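## Task

Relocate the green card into some other pocket of the card stand that was empty. At the end, every other card in the stand must still sit in its original pocket, and the stand must be upright with its entire base resting on the table.

## Robot and tools

ROBOT. Two arms, left_arm and right_arm, each with a two-finger gripper and a wrist camera (cam_left_wrist and cam_right_wrist, 672x504 pixels). Calibrated bases in the scene frame: left_arm at (+0.029, +0.374, +0.012) m, quat_wxyz (+1.000, 0, 0, -0.023); right_arm at (-0.044, -0.333, 0) m, quat_wxyz (+1.000, 0, 0, +0.004). A camera stand is fixed to the floor behind the arms.

FRAME. One scene frame for everything: origin at table-top height, halfway between the two arms' nominal bases; +x points out over the table, +z up, and left_arm is on the +y side (arm names do not match image left/right). In each gripper's own frame the fingers point along +z and close along y. end_effector_position is the spot between the pads, about 1 cm short of the fingertips. Reported positions and orientations can be off by a few centimetres, more when the arm reaches far.

ROW FORMAT. Every command row is 16 plain numbers covering both arms, even if only one moves: left_arm x, y, z (metres, absolute position in the scene frame), qw, qx, qy, qz (absolute orientation, w first), opening; then the same eight for right_arm. Opening runs from -1 (closed) to +1 (fully open, 0.093 m). To hold an arm still or keep its orientation, resend the exact pose from the result taken before it began staying, not a drifted reading. The controller limits each step's orientation change to 40 degrees from the measured one.

TOOLS.
execute_actions: argument "actions" is a list with zero or one entry. Empty list: returns the current state (and the scene number) with all camera images. An action {"rows": [[16 numbers], ...], "steps": n} plays up to 15 rows, one per 1/30 s control step, repeating the last row if steps exceed rows; steps default 15, at least 9. Here each arm's target may not lie more than 0.6 m from its last reported position along any of that gripper's axes, or the call is refused and nothing is sent. A wait {"steps": n} (n up to 300) returns after that many steps since the last result, reply time included. Optional "cameras": list of names, ["all"], or [] for none. Results are sampled 9 steps before an action ends; those steps still run afterwards.
move: "target" is one 16-number row or a list of up to 15 rows (absolute poses, no 0.6 m rule). Grippers travel straight lines, all arriving together, taking 0.5 s to at most 10 s total. "speed" in m/s, 0.002 to 2.9, default 0.25 (rotation up to twice that in rad/s), one value or one per target. "blend" in metres rounds corners of a list; 0 (default) stops at each point. "grip_force" in newtons per pad, 10 to 50, one value or one per arm; it persists, starts at 50, and low values close slowly. "blocking": false returns about 0.5 s after start. Openings of the first target are sent at the start; later changed openings are applied on arrival once everything rests. The move does not avoid obstacles or the other arm; avoid paths close to an arm's own base.
wait: "seconds" 0 to 10; sends nothing new, ends early if a running move finishes.
stop: brakes a running move; fingers continue.
zoom_image: "camera" (cam_left_wrist or cam_right_wrist) and "region" [x0, y0, x1, y1] in pixels from the top-left, at most 504 by 504, from the newest image of that camera.
finished_scene: "scene" 1 or 2; ends the current scene irreversibly and reveals the next task.

RESULTS. Per arm: end_effector_position, end_effector_quat_wxyz, grip_measured (motor on the opening scale; pads meet near -0.94, about +0.0208 per mm of object width, may read up to 0.02 high), Joint positions (rad, last entry the finger gap in metres), Joint velocities (omitted or "within noise" when still), Joint torques (include the arm's weight; first three wrap at ±28 N m), and Hand target (current controller goal). A move adds a "move:" line: done, off_target, moving, held or fault, plus limits=paced (pose clipped) or limits=held (steps withheld). done means within 10 mm and 2 degrees; neither done nor off_target says anything about contact. MOTOR HOT appears at 70 °C; at 85 °C an OVER-TEMPERATURE FAULT folds that arm and ignores it until it cools below 65 °C.

GRIPPING. To grasp a flat rigid card, send an opening about 0.24 below the value matching its width; keep sending it to hold; send a value well above it to release. A -1 reading alone does not prove a thin object is held.

CAUTIONS. Check the pose after each move; small moves can go astray and the gripper can tilt or sag under load. Move slowly near contact; overshooting a contact presses harder. Do not let the arms, grippers or wrist cameras touch each other, and do not strain camera cables. Do not drop cards, release them while moving, hit the stand or table hard, or knock the stand over; anything falling off the table fails the task. Loose objects may occasionally get nudged. Stretched or stalled arms heat up; avoid long holds at full reach. Time spent thinking runs the robot clock.

Each tool is called after "Call:" by a JSON object that holds its "op" and its "data", one argument or row to a line.

## Session

Call:
{"op": "execute_actions", "data": {
  "actions": []
}}

Scene clock: 0.00 s of 5100.00 s.
left_arm: end_effector_position=(+0.2952, +0.3574, +0.2211) grip_measured=+1.000 end_effector_quat_wxyz=(+0.482, -0.070, +0.872, +0.057) | right_arm: end_effector_position=(+0.1702, -0.2865, +0.3477) grip_measured=+1.000 end_effector_quat_wxyz=(+0.563, +0.144, +0.782, +0.226)
Joint positions: left_arm=[-0.294 0.751 0.705 -0.584 -0.45 -0.27 0.093] | right_arm=[0.234 0.537 0.999 -0.729 0.04 0.575 0.093]
Joint velocities: within noise
Joint torques (N m): no reading
Heat: left arm: 40 °C; right arm: 42 °C.
Hand target: left_arm +0.2971, +0.3569, +0.2289; +0.491, -0.073, +0.867, +0.053 | right_arm +0.1705, -0.2865, +0.3553; +0.571, +0.143, +0.775, +0.230

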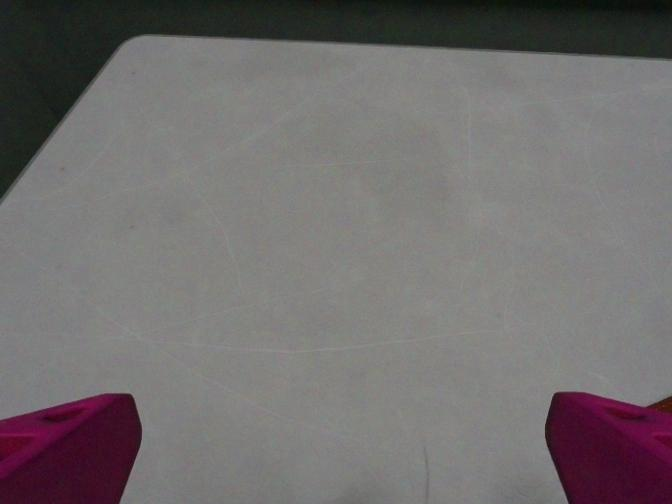

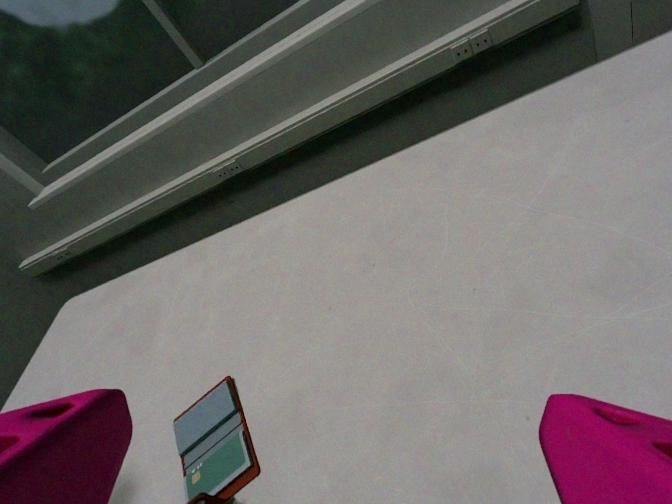

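Call:
{"op": "zoom_image", "data": {
  "camera": "cam_right_wrist",
  "region": [130, 350, 330, 504]
}}

Call:
{"op": "zoom_image", "data": {
  "camera": "cam_left_wrist",
  "region": [472, 350, 672, 504]
}}

Scaled by 2.520.

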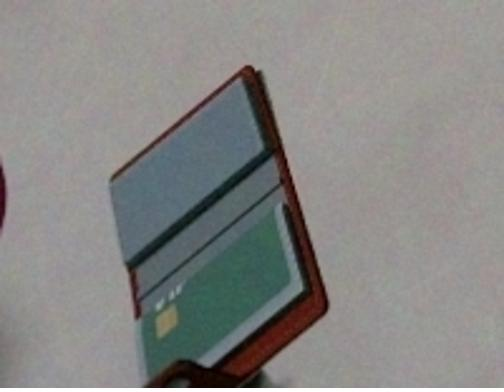

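Scaled by 2.520.

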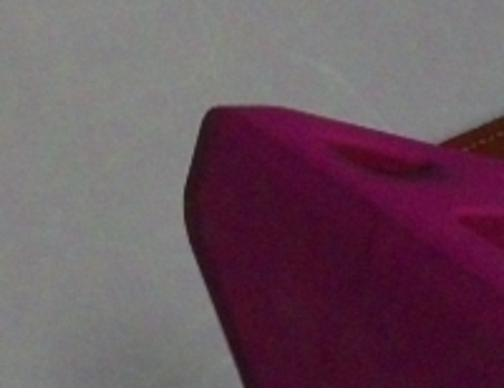

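Call:
{"op": "move", "data": {
  "target": [0.2952,0.3574,0.2211,0.482,-0.070,0.872,0.057,1, 0.14,-0.23,0.34,0.3262,-0.2826,0.8962,0.1028,1],
  "cameras": ["cam_right_wrist"]
}}

Scene clock: 4.53 s of 5100.00 s.
left_arm: end_effector_position=(+0.2948, +0.3576, +0.2205) grip_measured=+1.000 end_effector_quat_wxyz=(+0.480, -0.070, +0.873, +0.057) | right_arm: end_effector_position=(+0.1396, -0.2297, +0.3314) grip_measured=+1.000 end_effector_quat_wxyz=(+0.314, -0.277, +0.902, +0.108)
Joint positions: left_arm=[-0.294 0.751 0.705 -0.587 -0.45 -0.27 0.093] | right_arm=[0.385 1.034 1.591 -1.464 -0.146 -0.151 0.093]
Joint torques (N m): left_arm=[-0.27 -0.43 7.23 1.73 -0.19 0.07] | right_arm=[0.77 -0.32 7.08 1.31 -0.03 -0.04]
Heat: left arm: 41 °C; right arm: 44 °C.
Hand target: left_arm +0.2952, +0.3574, +0.2212; +0.482, -0.070, +0.872, +0.057 | right_arm +0.1399, -0.2300, +0.3398; +0.326, -0.282, +0.896, +0.103
Off the commanded pose: left_arm 0.001 m, 0 deg | right_arm 0.009 m, 2 deg.
Kept back: nothing.
move: done
Images, in order (width x height): cam_right_wrist 672x504.

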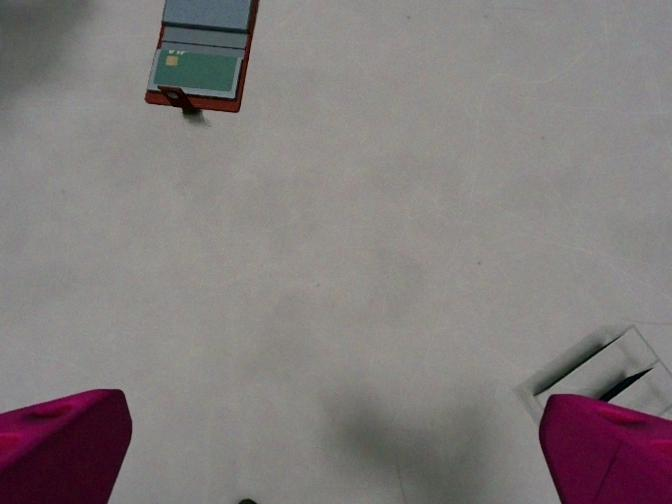

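Call:
{"op": "zoom_image", "data": {
  "camera": "cam_right_wrist",
  "region": [120, 0, 280, 130]
}}

Call:
{"op": "zoom_image", "data": {
  "camera": "cam_right_wrist",
  "region": [500, 310, 672, 460]
}}

Scaled by 3.150.

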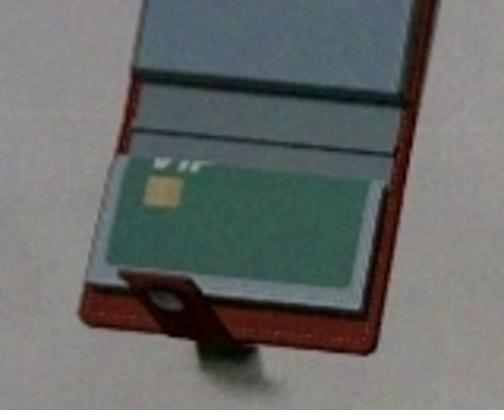

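Scaled by 2.930.

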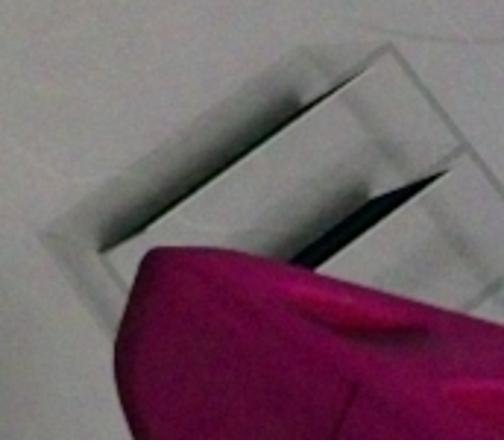

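Call:
{"op": "move", "data": {
  "target": [0.2952,0.3574,0.2211,0.482,-0.070,0.872,0.057,1, 0.12,-0.36,0.36,0.336,0.244,0.875,-0.0936,1],
  "cameras": ["cam_right_wrist"]
}}

Scene clock: 8.37 s of 5100.00 s.
left_arm: end_effector_position=(+0.2948, +0.3576, +0.2205) grip_measured=+1.000 end_effector_quat_wxyz=(+0.480, -0.070, +0.873, +0.057) | right_arm: end_effector_position=(+0.1219, -0.3570, +0.3566) grip_measured=+1.000 end_effector_quat_wxyz=(+0.392, +0.208, +0.895, -0.032)
Joint positions: left_arm=[-0.294 0.751 0.705 -0.587 -0.45 -0.27 0.093] | right_arm=[0.24 0.909 1.627 -1.562 0.394 0.553 0.093]
Joint torques (N m): left_arm=[-0.27 -0.43 7.23 1.73 -0.19 0.07] | right_arm=[-0.47 1.02 4.72 1.41 0.24 0.09]
Heat: left arm: 42 °C; right arm: 44 °C.
Hand target: left_arm +0.2952, +0.3574, +0.2212; +0.482, -0.070, +0.872, +0.057 | right_arm +0.1205, -0.3607, +0.3596; +0.398, +0.220, +0.890, -0.035
Off the commanded pose: left_arm 0.001 m, 0 deg | right_arm 0.005 m, 10 deg.
joint sent to its limit (right arm) — joint 4 (wrist pitch), lower limit.
Kept back: nothing.
move: off_target (right_arm)
Images, in order (width x height): cam_right_wrist 672x504.

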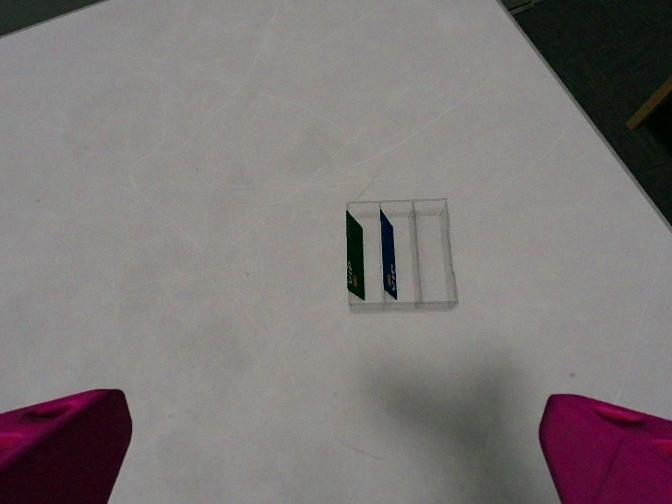

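Call:
{"op": "zoom_image", "data": {
  "camera": "cam_right_wrist",
  "region": [320, 170, 490, 330]
}}

Scaled by 2.965.

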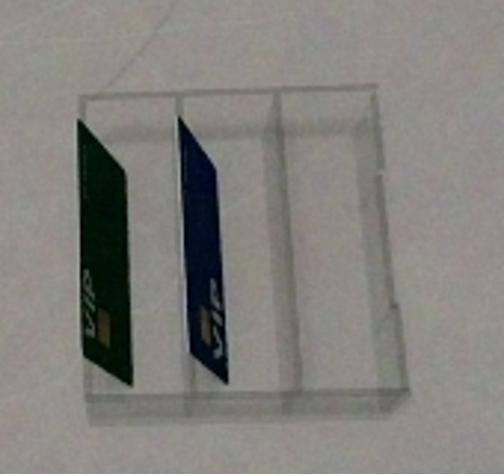

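Call:
{"op": "move", "data": {
  "target": [0.2952,0.3574,0.2211,0.482,-0.070,0.872,0.057,1, 0.22,-0.42,0.28,0,0.199,0.980,0,1],
  "cameras": ["cam_right_wrist"]
}}

Scene clock: 14.23 s of 5100.00 s.
left_arm: end_effector_position=(+0.2948, +0.3576, +0.2205) grip_measured=+1.000 end_effector_quat_wxyz=(+0.480, -0.070, +0.873, +0.057) | right_arm: end_effector_position=(+0.2166, -0.4193, +0.2690) grip_measured=+1.000 end_effector_quat_wxyz=(+0.142, +0.201, +0.969, -0.022)
Joint positions: left_arm=[-0.294 0.751 0.705 -0.587 -0.45 -0.27 0.093] | right_arm=[-0.322 1.448 1.73 -1.565 0.012 0.093 0.093]
Joint torques (N m): left_arm=[-0.27 -0.43 7.24 1.73 -0.19 0.07] | right_arm=[-0.24 -5.42 7.5 0.78 -0.17 -0.04]
Heat: left arm: 42 °C; right arm: 44 °C.
Hand target: left_arm +0.2952, +0.3574, +0.2212; +0.482, -0.070, +0.872, +0.057 | right_arm +0.2198, -0.4200, +0.2793; +0.160, +0.196, +0.967, -0.020
Off the commanded pose: left_arm 0.001 m, 0 deg | right_arm 0.012 m, 17 deg.
joint read past its limit (right arm) — joint 4 (wrist pitch), lower limit.
joint sent to its limit (right arm) — joint 4 (wrist pitch), lower limit.
Kept back: nothing.
move: off_target (right_arm)
Images, in order (width x height): cam_right_wrist 672x504.

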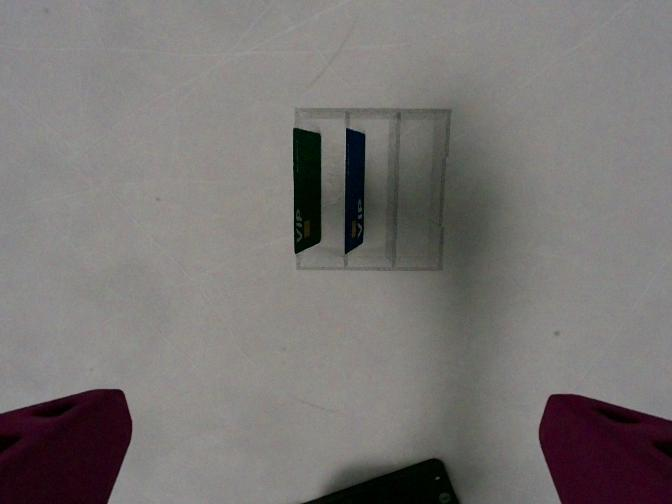

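Call:
{"op": "move", "data": {
  "target": [0.26,-0.02,0.22,0.4116,0.5421,0.6460,-0.3454,1, 0.22,-0.42,0.28,0.142,0.201,0.969,-0.022,1],
  "cameras": ["cam_left_wrist"]
}}

Scene clock: 25.07 s of 5100.00 s.
left_arm: end_effector_position=(+0.2557, -0.0091, +0.2025) grip_measured=+1.000 end_effector_quat_wxyz=(+0.391, +0.537, +0.667, -0.339) | right_arm: end_effector_position=(+0.2167, -0.4194, +0.2693) grip_measured=+1.000 end_effector_quat_wxyz=(+0.143, +0.199, +0.969, -0.022)
Joint positions: left_arm=[-0.821 1.512 0.994 -0.028 0.459 0.227 0.093] | right_arm=[-0.322 1.448 1.731 -1.565 0.012 0.091 0.093]
Joint torques (N m): left_arm=[-0.61 -4.4 10.81 1.98 0.23 0.2] | right_arm=[0.35 -5.49 7.72 0.76 -0.08 0.08]
Heat: left arm: 43 °C; right arm: 42 °C.
Hand target: left_arm +0.2593, -0.0190, +0.2201; +0.412, +0.542, +0.646, -0.345 | right_arm +0.2198, -0.4199, +0.2794; +0.160, +0.200, +0.966, -0.024
Off the commanded pose: left_arm 0.021 m, 4 deg | right_arm 0.011 m, 0 deg.
joint read past its limit (right arm) — joint 4 (wrist pitch), lower limit.
joint sent to its limit (right arm) — joint 4 (wrist pitch), lower limit.
Kept back: nothing.
move: off_target (left_arm, right_arm)
Images, in order (width x height): cam_left_wrist 672x504.

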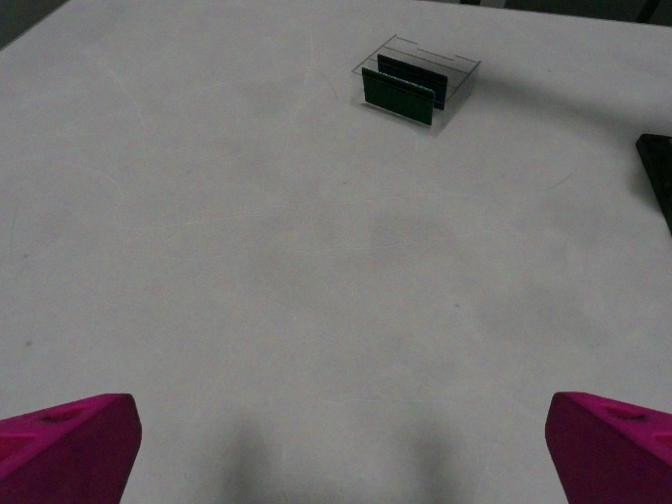

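Call:
{"op": "zoom_image", "data": {
  "camera": "cam_left_wrist",
  "region": [340, 20, 500, 150]
}}

Scaled by 3.150.

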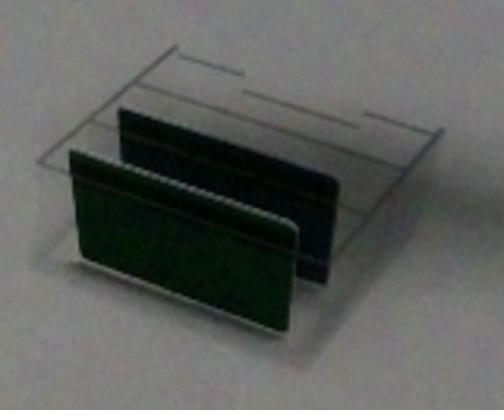

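Call:
{"op": "move", "data": {
  "target": [0.26,-0.02,0.22,0.4116,0.5421,0.6460,-0.3454,1, 0.27,-0.44,0.17,0,0.2036,0.979,0,-0.2],
  "cameras": ["all"]
}}

Scene clock: 30.53 s of 5100.00 s.
left_arm: end_effector_position=(+0.2553, -0.0092, +0.2026) grip_measured=+1.000 end_effector_quat_wxyz=(+0.390, +0.538, +0.666, -0.339) | right_arm: end_effector_position=(+0.2630, -0.4377, +0.1605) grip_measured=-0.197 end_effector_quat_wxyz=(-0.024, +0.205, +0.978, -0.003)
Joint positions: left_arm=[-0.821 1.512 0.994 -0.028 0.462 0.228 0.093] | right_arm=[-0.332 1.825 1.718 -1.512 0.012 0.091 0.036]
Joint torques (N m): left_arm=[-0.61 -4.38 10.81 1.98 0.28 0.17] | right_arm=[-0.47 -10.8 7.1 0.24 -0.19 -0.04]
Heat: left arm: 43 °C; right arm: 42 °C.
Hand target: left_arm +0.2593, -0.0190, +0.2202; +0.412, +0.542, +0.646, -0.345 | right_arm +0.2698, -0.4400, +0.1701; +0.000, +0.204, +0.979, +0.000
Off the commanded pose: left_arm 0.021 m, 3 deg | right_arm 0.012 m, 3 deg.
Kept back: nothing.
move: off_target (left_arm, right_arm)

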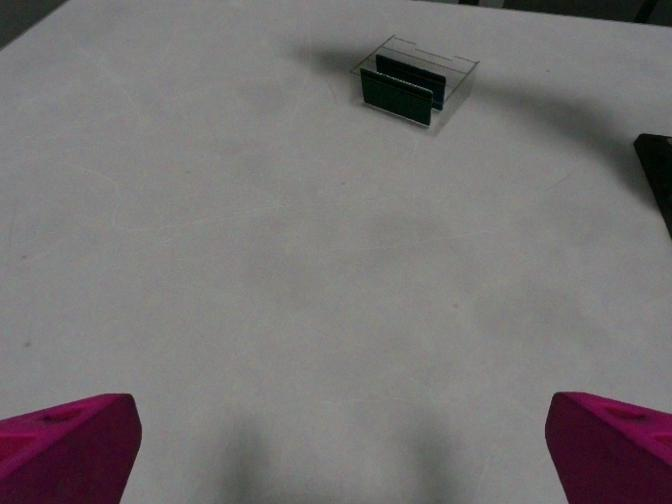

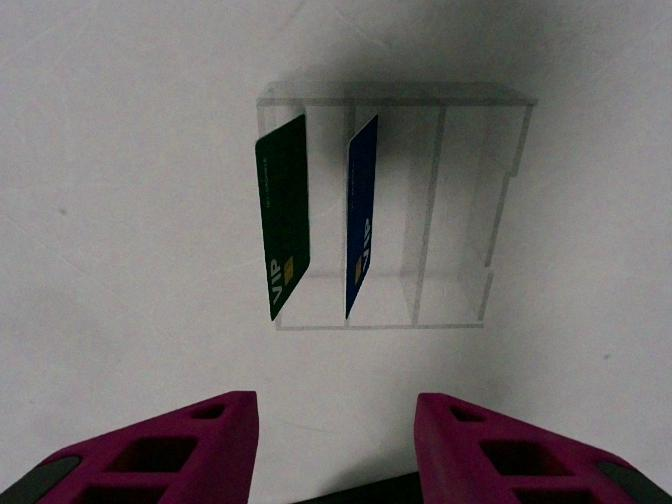

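Call:
{"op": "zoom_image", "data": {
  "camera": "cam_right_wrist",
  "region": [240, 70, 400, 340]
}}

Call:
{"op": "zoom_image", "data": {
  "camera": "cam_left_wrist",
  "region": [340, 20, 500, 150]
}}

Scaled by 1.867.

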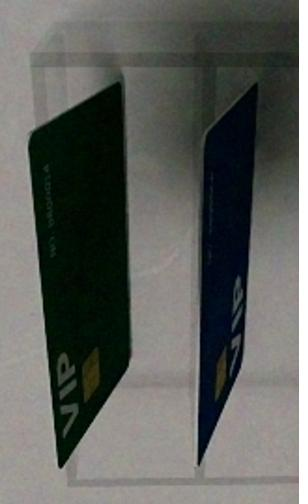

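Scaled by 3.150.

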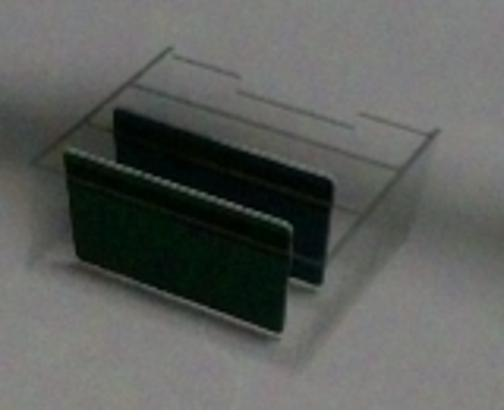

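Call:
{"op": "move", "data": {
  "target": [0.26,-0.02,0.22,0.4116,0.5421,0.6460,-0.3454,1, 0.287,-0.400,0.130,-0.0275,0.2017,0.9701,-0.1321,-0.45],
  "cameras": ["all"],
  "speed": 0.15
}}

Scene clock: 39.10 s of 5100.00 s.
left_arm: end_effector_position=(+0.2553, -0.0092, +0.2026) grip_measured=+1.000 end_effector_quat_wxyz=(+0.390, +0.538, +0.666, -0.339) | right_arm: end_effector_position=(+0.2850, -0.3976, +0.1316) grip_measured=-0.447 end_effector_quat_wxyz=(-0.033, +0.196, +0.972, -0.125)
Joint positions: left_arm=[-0.821 1.512 0.994 -0.028 0.462 0.228 0.093] | right_arm=[-0.084 1.896 1.674 -1.446 0.239 0.333 0.024]
Joint torques (N m): left_arm=[-0.62 -4.4 10.82 1.98 0.28 0.17] | right_arm=[0.21 -9.8 4.67 0.2 0.18 0.21]
Heat: left arm: 43 °C; right arm: 41 °C.
Hand target: left_arm +0.2593, -0.0190, +0.2202; +0.412, +0.542, +0.646, -0.345 | right_arm +0.2870, -0.4000, +0.1300; -0.028, +0.202, +0.970, -0.132
Off the commanded pose: left_arm 0.021 m, 3 deg | right_arm 0.004 m, 1 deg.
Kept back: nothing.
move: off_target (left_arm)

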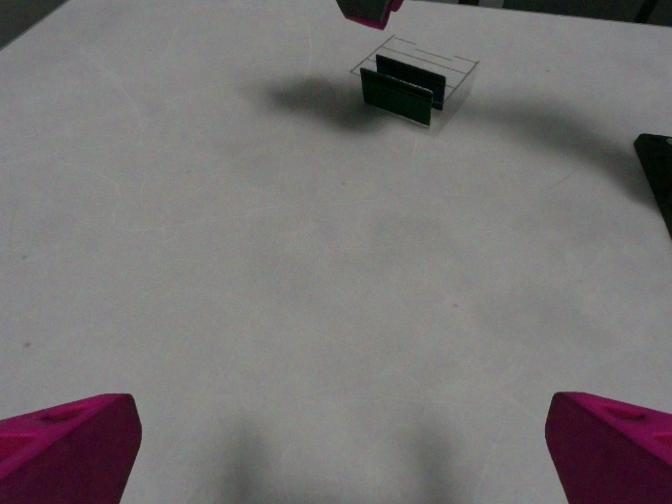

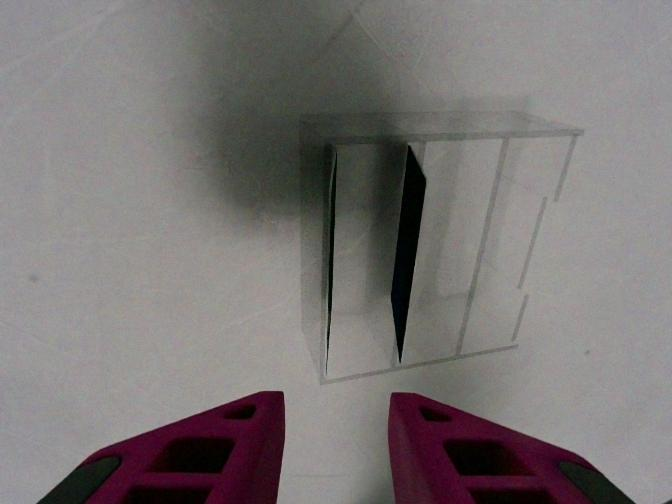

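Call:
{"op": "move", "data": {
  "target": [0.26,-0.02,0.22,0.4116,0.5421,0.6460,-0.3454,1, 0.2844,-0.4054,0.0974,-0.0304,0.2230,0.9655,-0.1314,-0.45],
  "cameras": ["all"],
  "speed": 0.1
}}

Call:
{"op": "zoom_image", "data": {
  "camera": "cam_left_wrist",
  "region": [340, 0, 500, 130]
}}

Scene clock: 43.67 s of 5100.00 s.
left_arm: end_effector_position=(+0.2553, -0.0092, +0.2026) grip_measured=+1.000 end_effector_quat_wxyz=(+0.390, +0.538, +0.666, -0.339) | right_arm: end_effector_position=(+0.2825, -0.4017, +0.0995) grip_measured=-0.447 end_effector_quat_wxyz=(-0.036, +0.215, +0.968, -0.127)
Joint positions: left_arm=[-0.821 1.512 0.994 -0.028 0.462 0.228 0.093] | right_arm=[-0.096 1.904 1.555 -1.329 0.242 0.362 0.024]
Joint torques (N m): left_arm=[-0.61 -4.4 10.82 1.98 0.28 0.17] | right_arm=[-0.32 -9.68 4.68 0.15 0.17 0.17]
Heat: left arm: 43 °C; right arm: 40 °C.
Hand target: left_arm +0.2593, -0.0190, +0.2202; +0.412, +0.542, +0.646, -0.345 | right_arm +0.2844, -0.4053, +0.0975; -0.030, +0.223, +0.965, -0.131
Off the commanded pose: left_arm 0.021 m, 3 deg | right_arm 0.005 m, 1 deg.
Kept back: nothing.
move: off_target (left_arm)

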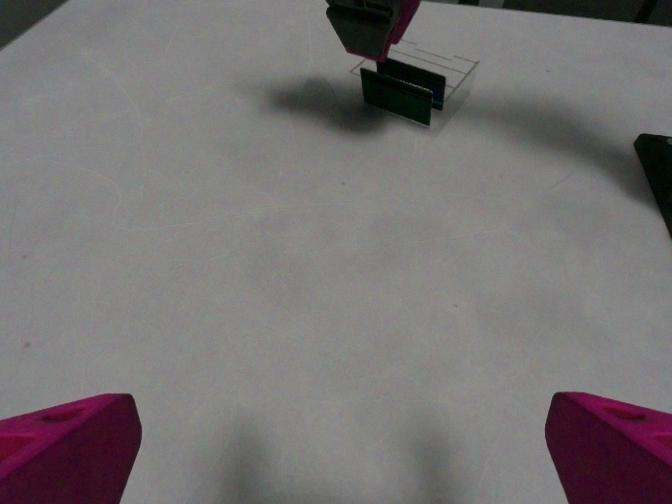

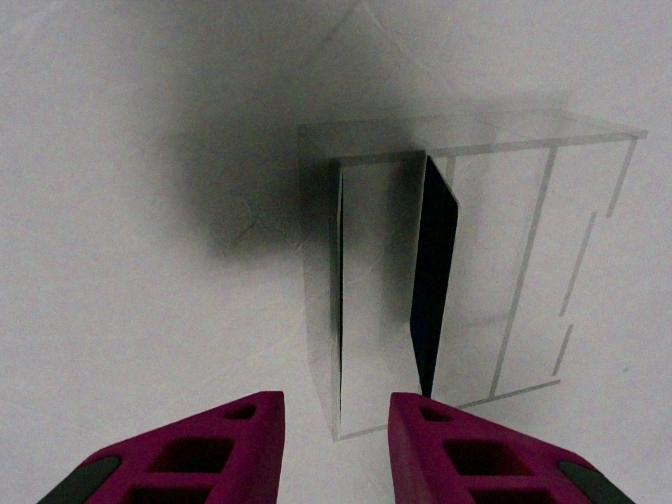

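Scaled by 3.150.

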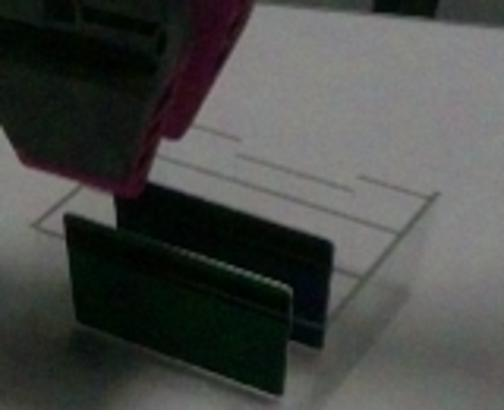

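Call:
{"op": "zoom_image", "data": {
  "camera": "cam_left_wrist",
  "region": [310, 0, 450, 140]
}}

Call:
{"op": "zoom_image", "data": {
  "camera": "cam_right_wrist",
  "region": [220, 360, 460, 504]
}}

Scaled by 3.600.

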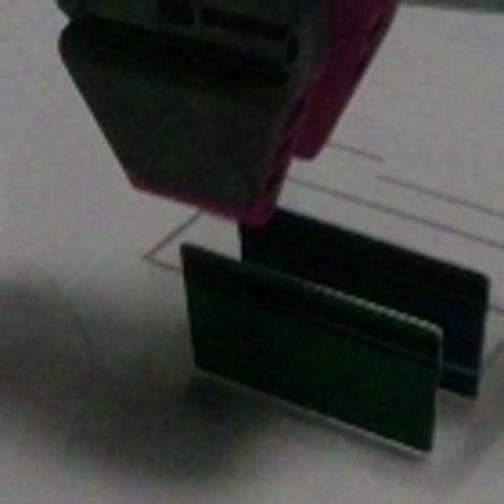

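Scaled by 2.100.

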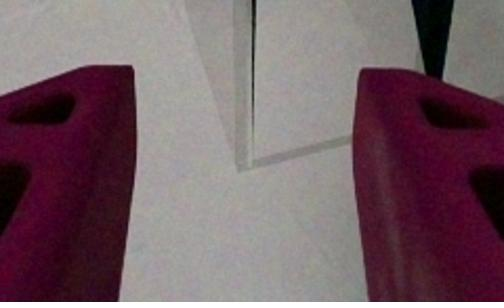

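Call:
{"op": "move", "data": {
  "target": [0.26,-0.02,0.22,0.4116,0.5421,0.6460,-0.3454,1, 0.2815,-0.4116,0.0765,-0.0304,0.2230,0.9655,-0.1314,-0.45],
  "cameras": ["all"],
  "speed": 0.08
}}

Call:
{"op": "zoom_image", "data": {
  "camera": "cam_left_wrist",
  "region": [320, 0, 470, 140]
}}

Scene clock: 58.33 s of 5100.00 s.
left_arm: end_effector_position=(+0.2553, -0.0092, +0.2026) grip_measured=+1.000 end_effector_quat_wxyz=(+0.390, +0.538, +0.666, -0.339) | right_arm: end_effector_position=(+0.2801, -0.4074, +0.0795) grip_measured=-0.447 end_effector_quat_wxyz=(-0.033, +0.224, +0.966, -0.126)
Joint positions: left_arm=[-0.821 1.512 0.994 -0.028 0.462 0.228 0.093] | right_arm=[-0.114 1.904 1.476 -1.242 0.242 0.362 0.024]
Joint torques (N m): left_arm=[-0.62 -4.38 10.81 1.98 0.28 0.17] | right_arm=[-0.24 -9.48 4.46 0.14 0.18 -0.03]
Heat: left arm: 44 °C; right arm: 42 °C.
Hand target: left_arm +0.2593, -0.0190, +0.2202; +0.412, +0.542, +0.646, -0.345 | right_arm +0.2815, -0.4115, +0.0766; -0.031, +0.223, +0.965, -0.131
Off the commanded pose: left_arm 0.021 m, 3 deg | right_arm 0.005 m, 1 deg.
Kept back: nothing.
move: off_target (left_arm)

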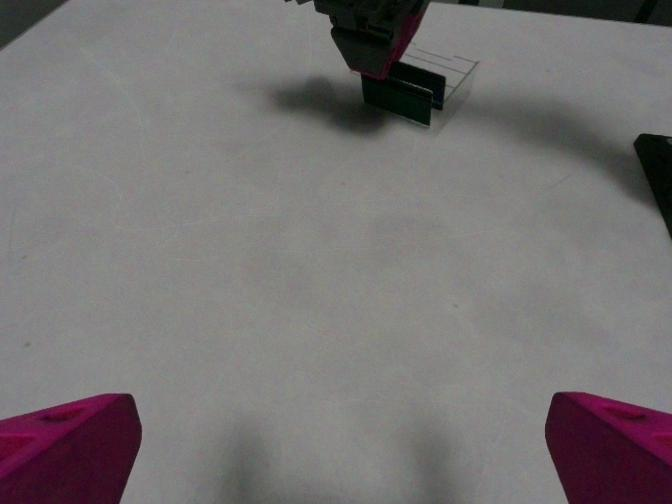

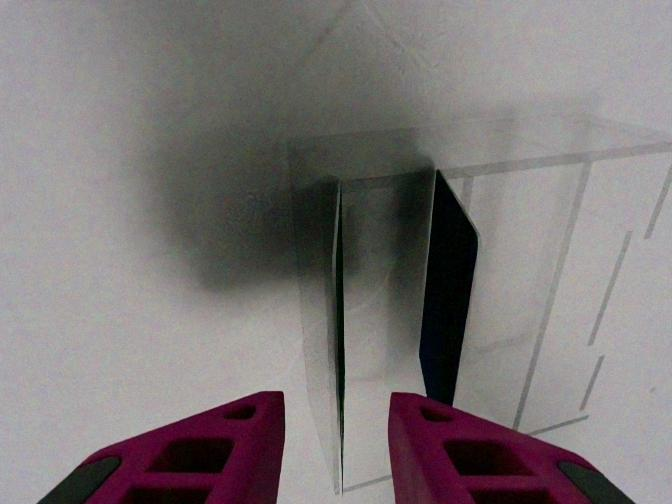

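Scaled by 3.360.

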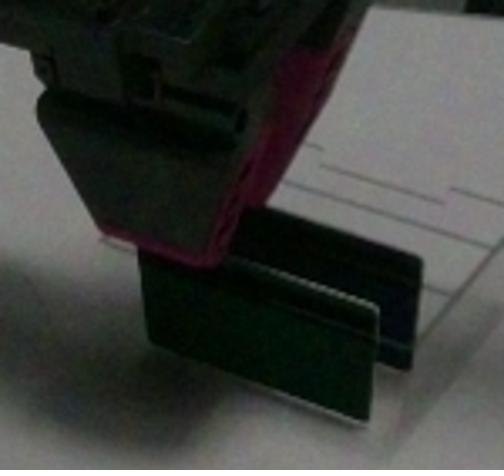

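Call:
{"op": "zoom_image", "data": {
  "camera": "cam_right_wrist",
  "region": [240, 374, 450, 504]
}}

Scaled by 2.400.

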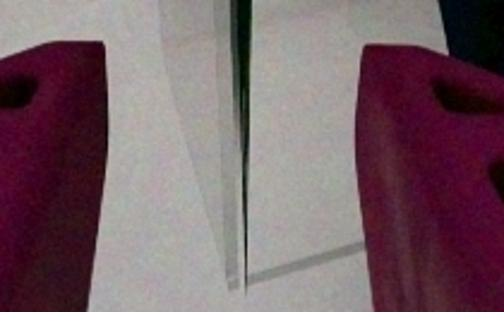

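Call:
{"op": "zoom_image", "data": {
  "camera": "cam_left_wrist",
  "region": [340, 50, 440, 130]
}}

Scaled by 5.040.

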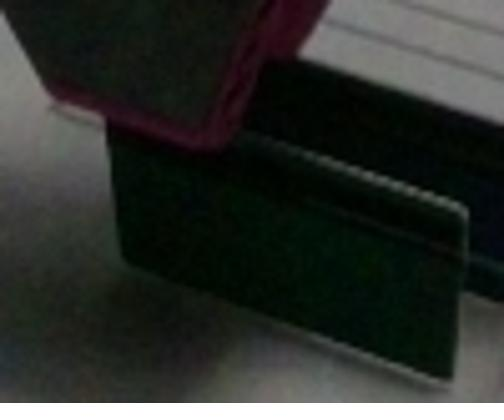

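Call:
{"op": "move", "data": {
  "target": [0.26,-0.02,0.22,0.4116,0.5421,0.6460,-0.3454,1, 0.2727,-0.4117,0.0672,-0.0304,0.2230,0.9655,-0.1314,-0.45],
  "cameras": ["all"],
  "speed": 0.06
}}

Call:
{"op": "zoom_image", "data": {
  "camera": "cam_left_wrist",
  "region": [340, 40, 440, 140]
}}

Call:
{"op": "zoom_image", "data": {
  "camera": "cam_right_wrist",
  "region": [240, 374, 450, 504]
}}

Scene clock: 67.83 s of 5100.00 s.
left_arm: end_effector_position=(+0.2553, -0.0092, +0.2026) grip_measured=+1.000 end_effector_quat_wxyz=(+0.390, +0.538, +0.666, -0.339) | right_arm: end_effector_position=(+0.2699, -0.4073, +0.0627) grip_measured=-0.447 end_effector_quat_wxyz=(-0.046, +0.223, +0.965, -0.127)
Joint positions: left_arm=[-0.821 1.512 0.994 -0.028 0.462 0.228 0.093] | right_arm=[-0.117 1.904 1.405 -1.197 0.242 0.361 0.024]
Joint torques (N m): left_arm=[-0.62 -4.38 10.81 1.98 0.28 0.17] | right_arm=[-0.29 -11.81 4.49 0.12 0.2 -0.03]
Heat: left arm: 44 °C; right arm: 44 °C.
Hand target: left_arm +0.2593, -0.0190, +0.2202; +0.412, +0.542, +0.646, -0.345 | right_arm +0.2726, -0.4117, +0.0673; -0.031, +0.223, +0.965, -0.132
Off the commanded pose: left_arm 0.021 m, 3 deg | right_arm 0.007 m, 2 deg.
Kept back: nothing.
move: off_target (left_arm)

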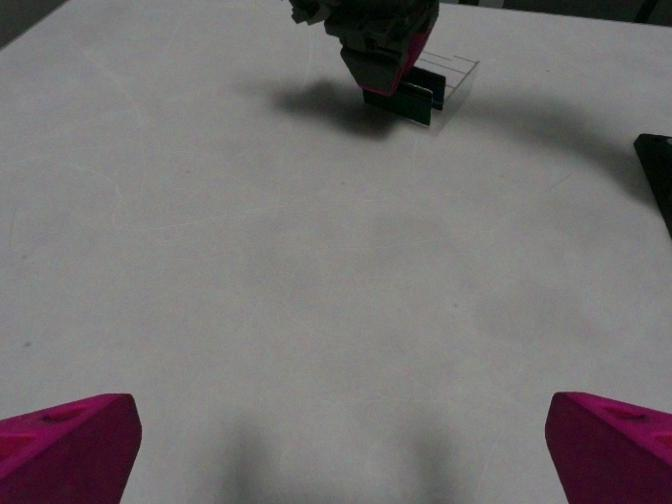

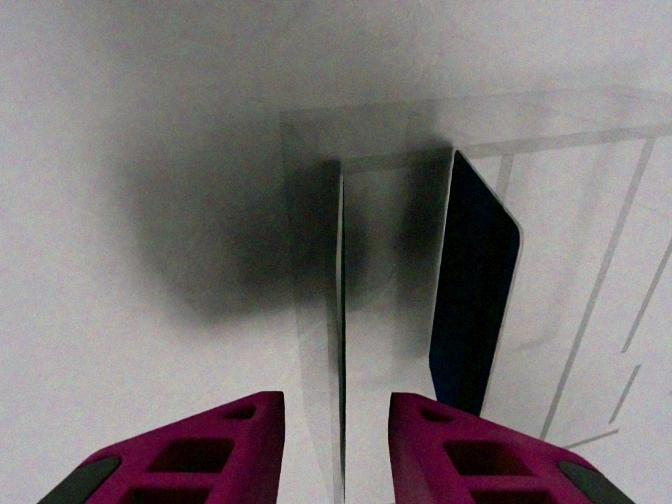

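Scaled by 5.040.

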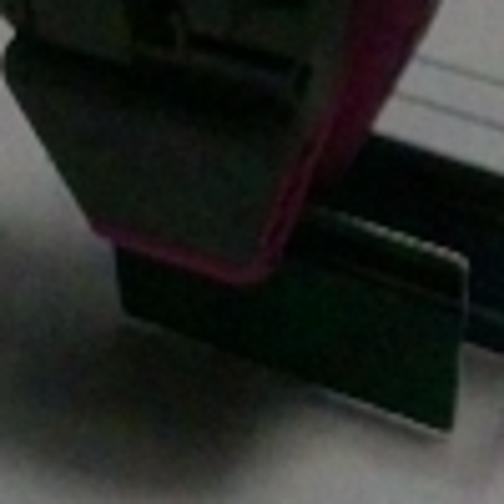

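Scaled by 2.400.

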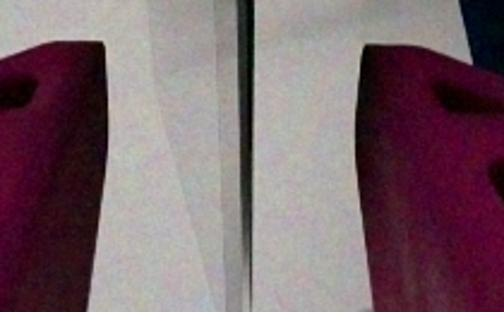

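Call:
{"op": "zoom_image", "data": {
  "camera": "cam_right_wrist",
  "region": [260, 70, 672, 260]
}}

Call:
{"op": "zoom_image", "data": {
  "camera": "cam_right_wrist",
  "region": [300, 140, 400, 240]
}}

Scaled by 1.223.

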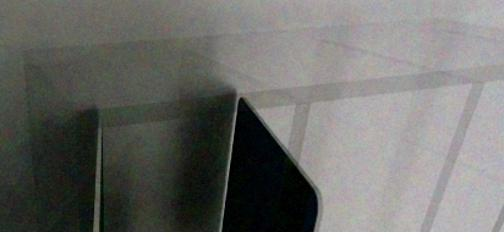

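Scaled by 5.040.

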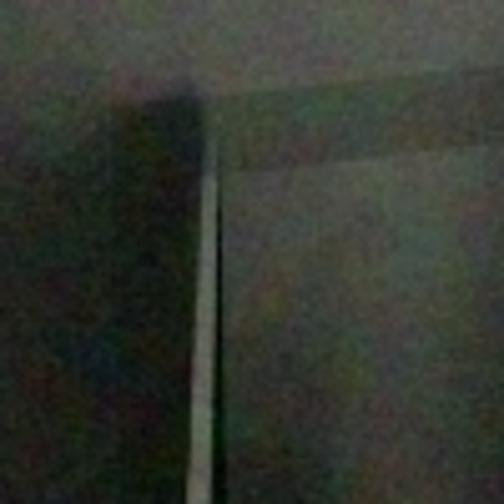

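Call:
{"op": "move", "data": {
  "target": [0.26,-0.02,0.22,0.4116,0.5421,0.6460,-0.3454,1, 0.2723,-0.4127,0.0674,-0.0304,0.2230,0.9655,-0.1314,-0.70],
  "cameras": ["all"],
  "speed": 0.06,
  "grip_force": 15
}}

Call:
{"op": "zoom_image", "data": {
  "camera": "cam_left_wrist",
  "region": [340, 40, 440, 140]
}}

Call:
{"op": "zoom_image", "data": {
  "camera": "cam_right_wrist",
  "region": [240, 374, 450, 504]
}}

Scene clock: 73.77 s of 5100.00 s.
left_arm: end_effector_position=(+0.2553, -0.0092, +0.2026) grip_measured=+1.000 end_effector_quat_wxyz=(+0.390, +0.538, +0.666, -0.339) | right_arm: end_effector_position=(+0.2705, -0.4083, +0.0626) grip_measured=-0.697 end_effector_quat_wxyz=(-0.045, +0.223, +0.965, -0.127)
Joint positions: left_arm=[-0.821 1.512 0.994 -0.028 0.462 0.228 0.093] | right_arm=[-0.12 1.904 1.405 -1.193 0.242 0.357 0.012]
Joint torques (N m): left_arm=[-0.61 -4.38 10.82 1.98 0.28 0.17] | right_arm=[-0.42 -11.86 4.4 0.15 0.22 -0.05]
Heat: left arm: 45 °C; right arm: 45 °C.
Hand target: left_arm +0.2593, -0.0190, +0.2202; +0.412, +0.542, +0.646, -0.345 | right_arm +0.2722, -0.4126, +0.0674; -0.031, +0.223, +0.965, -0.132
Off the commanded pose: left_arm 0.021 m, 3 deg | right_arm 0.007 m, 2 deg.
Kept back: nothing.
grip_force (N): 15, 15
move: off_target (left_arm)

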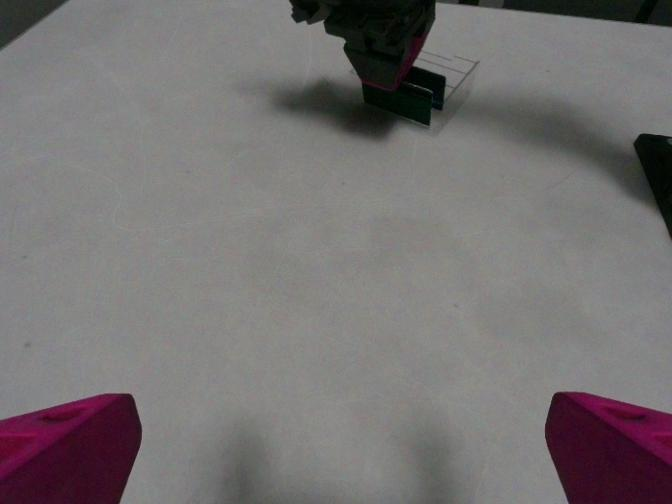

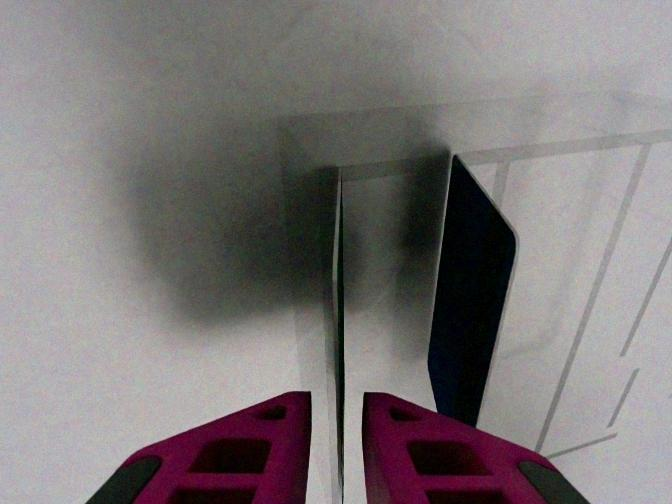

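Scaled by 5.040.

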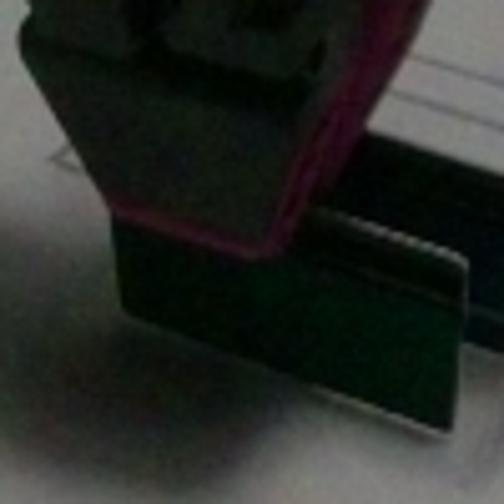

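Scaled by 2.400.

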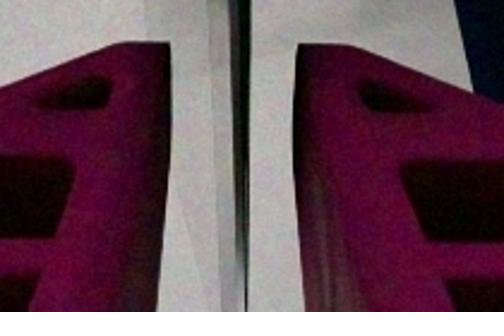

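Call:
{"op": "move", "data": {
  "target": [0.26,-0.02,0.22,0.4116,0.5421,0.6460,-0.3454,1, 0.2723,-0.4127,0.0674,-0.0304,0.2230,0.9655,-0.1314,-0.86],
  "cameras": ["all"],
  "speed": 0.06,
  "grip_force": 15
}}

Call:
{"op": "zoom_image", "data": {
  "camera": "cam_left_wrist",
  "region": [340, 40, 440, 140]
}}

Call:
{"op": "zoom_image", "data": {
  "camera": "cam_right_wrist",
  "region": [280, 374, 400, 494]
}}

Scene clock: 76.13 s of 5100.00 s.
left_arm: end_effector_position=(+0.2553, -0.0092, +0.2026) grip_measured=+1.000 end_effector_quat_wxyz=(+0.390, +0.538, +0.666, -0.339) | right_arm: end_effector_position=(+0.2705, -0.4083, +0.0626) grip_measured=-0.857 end_effector_quat_wxyz=(-0.045, +0.223, +0.965, -0.127)
Joint positions: left_arm=[-0.821 1.512 0.994 -0.028 0.462 0.228 0.093] | right_arm=[-0.12 1.904 1.405 -1.193 0.242 0.357 0.004]
Joint torques (N m): left_arm=[-0.61 -4.4 10.81 1.98 0.28 0.17] | right_arm=[-0.31 -12 4.37 0.15 0.18 -0.02]
Heat: left arm: 45 °C; right arm: 46 °C.
Hand target: left_arm +0.2593, -0.0190, +0.2202; +0.412, +0.542, +0.646, -0.345 | right_arm +0.2722, -0.4126, +0.0674; -0.031, +0.223, +0.965, -0.132
Off the commanded pose: left_arm 0.021 m, 3 deg | right_arm 0.007 m, 2 deg.
Kept back: nothing.
grip_force (N): 15, 15
move: off_target (left_arm)

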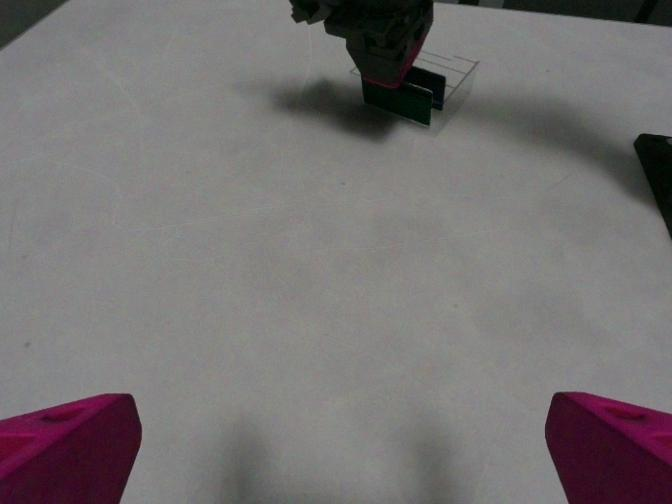

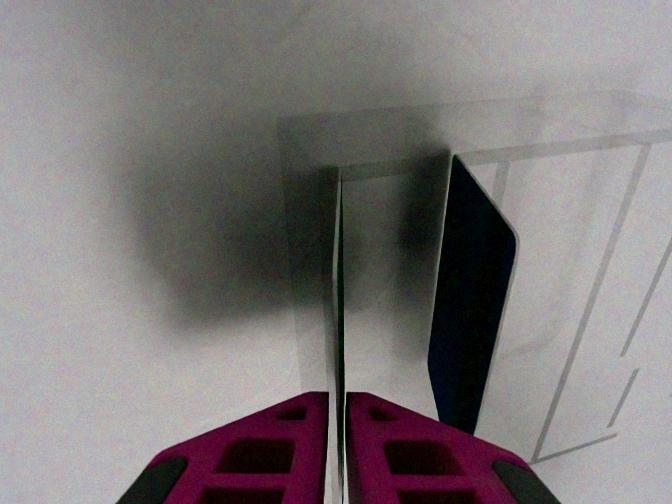

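Scaled by 5.040.

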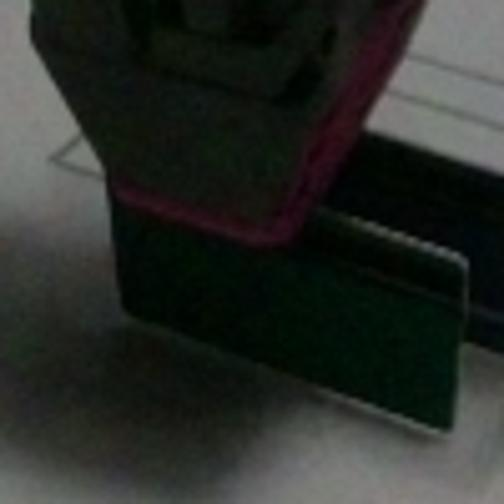

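Scaled by 4.200.

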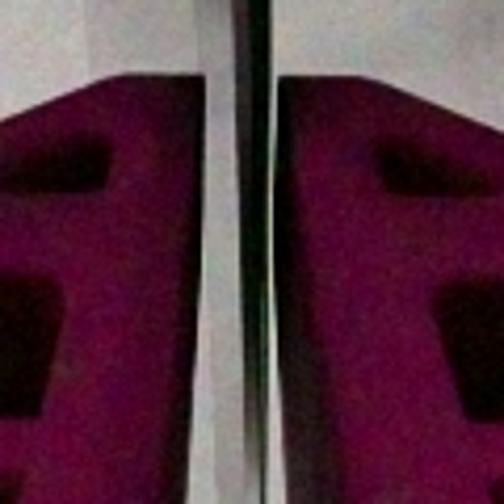

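Call:
{"op": "move", "data": {
  "target": [0.26,-0.02,0.22,0.4116,0.5421,0.6460,-0.3454,1, 0.2718,-0.4139,0.0677,-0.0304,0.2230,0.9655,-0.1314,-0.86],
  "cameras": ["cam_right_wrist"],
  "speed": 0.06,
  "grip_force": 15
}}

Call:
{"op": "zoom_image", "data": {
  "camera": "cam_right_wrist",
  "region": [280, 374, 400, 494]
}}

Scene clock: 77.33 s of 5100.00 s.
left_arm: end_effector_position=(+0.2553, -0.0092, +0.2026) grip_measured=+1.000 end_effector_quat_wxyz=(+0.390, +0.538, +0.666, -0.339) | right_arm: end_effector_position=(+0.2703, -0.4095, +0.0626) grip_measured=-0.857 end_effector_quat_wxyz=(-0.045, +0.223, +0.965, -0.127)
Joint positions: left_arm=[-0.821 1.512 0.994 -0.028 0.462 0.228 0.093] | right_arm=[-0.123 1.904 1.405 -1.193 0.242 0.354 0.004]
Joint torques (N m): left_arm=[-0.61 -4.38 10.82 1.98 0.28 0.17] | right_arm=[-0.42 -12.08 4.29 0.16 0.21 -0.02]
Heat: left arm: 45 °C; right arm: 46 °C.
Hand target: left_arm +0.2593, -0.0190, +0.2202; +0.412, +0.542, +0.646, -0.345 | right_arm +0.2717, -0.4138, +0.0677; -0.031, +0.223, +0.965, -0.131
Off the commanded pose: left_arm 0.021 m, 3 deg | right_arm 0.007 m, 2 deg.
Kept back: nothing.
grip_force (N): 15, 15
move: off_target (left_arm)
Images, in order (width x height): cam_right_wrist 672x504.

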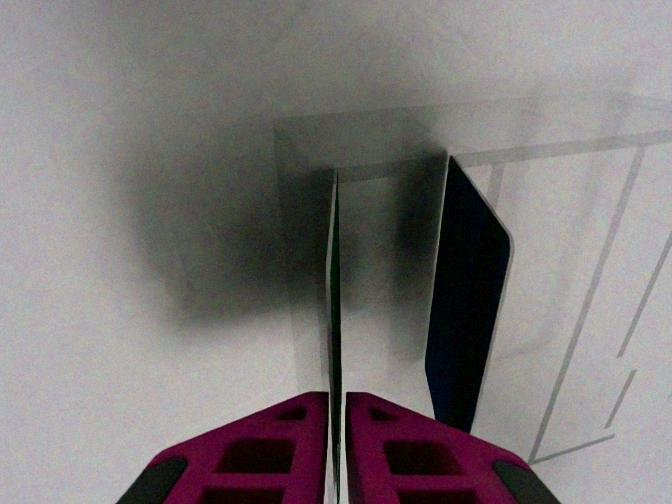

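Scaled by 4.200.

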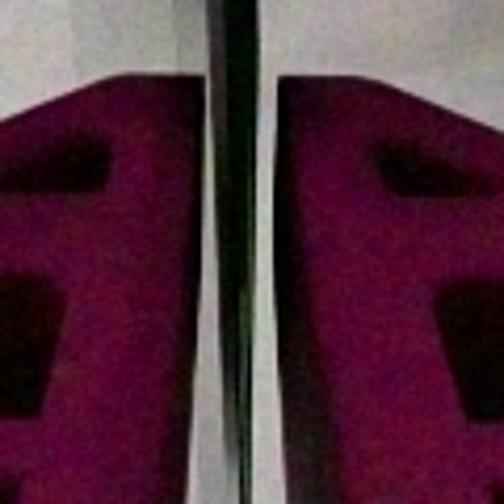

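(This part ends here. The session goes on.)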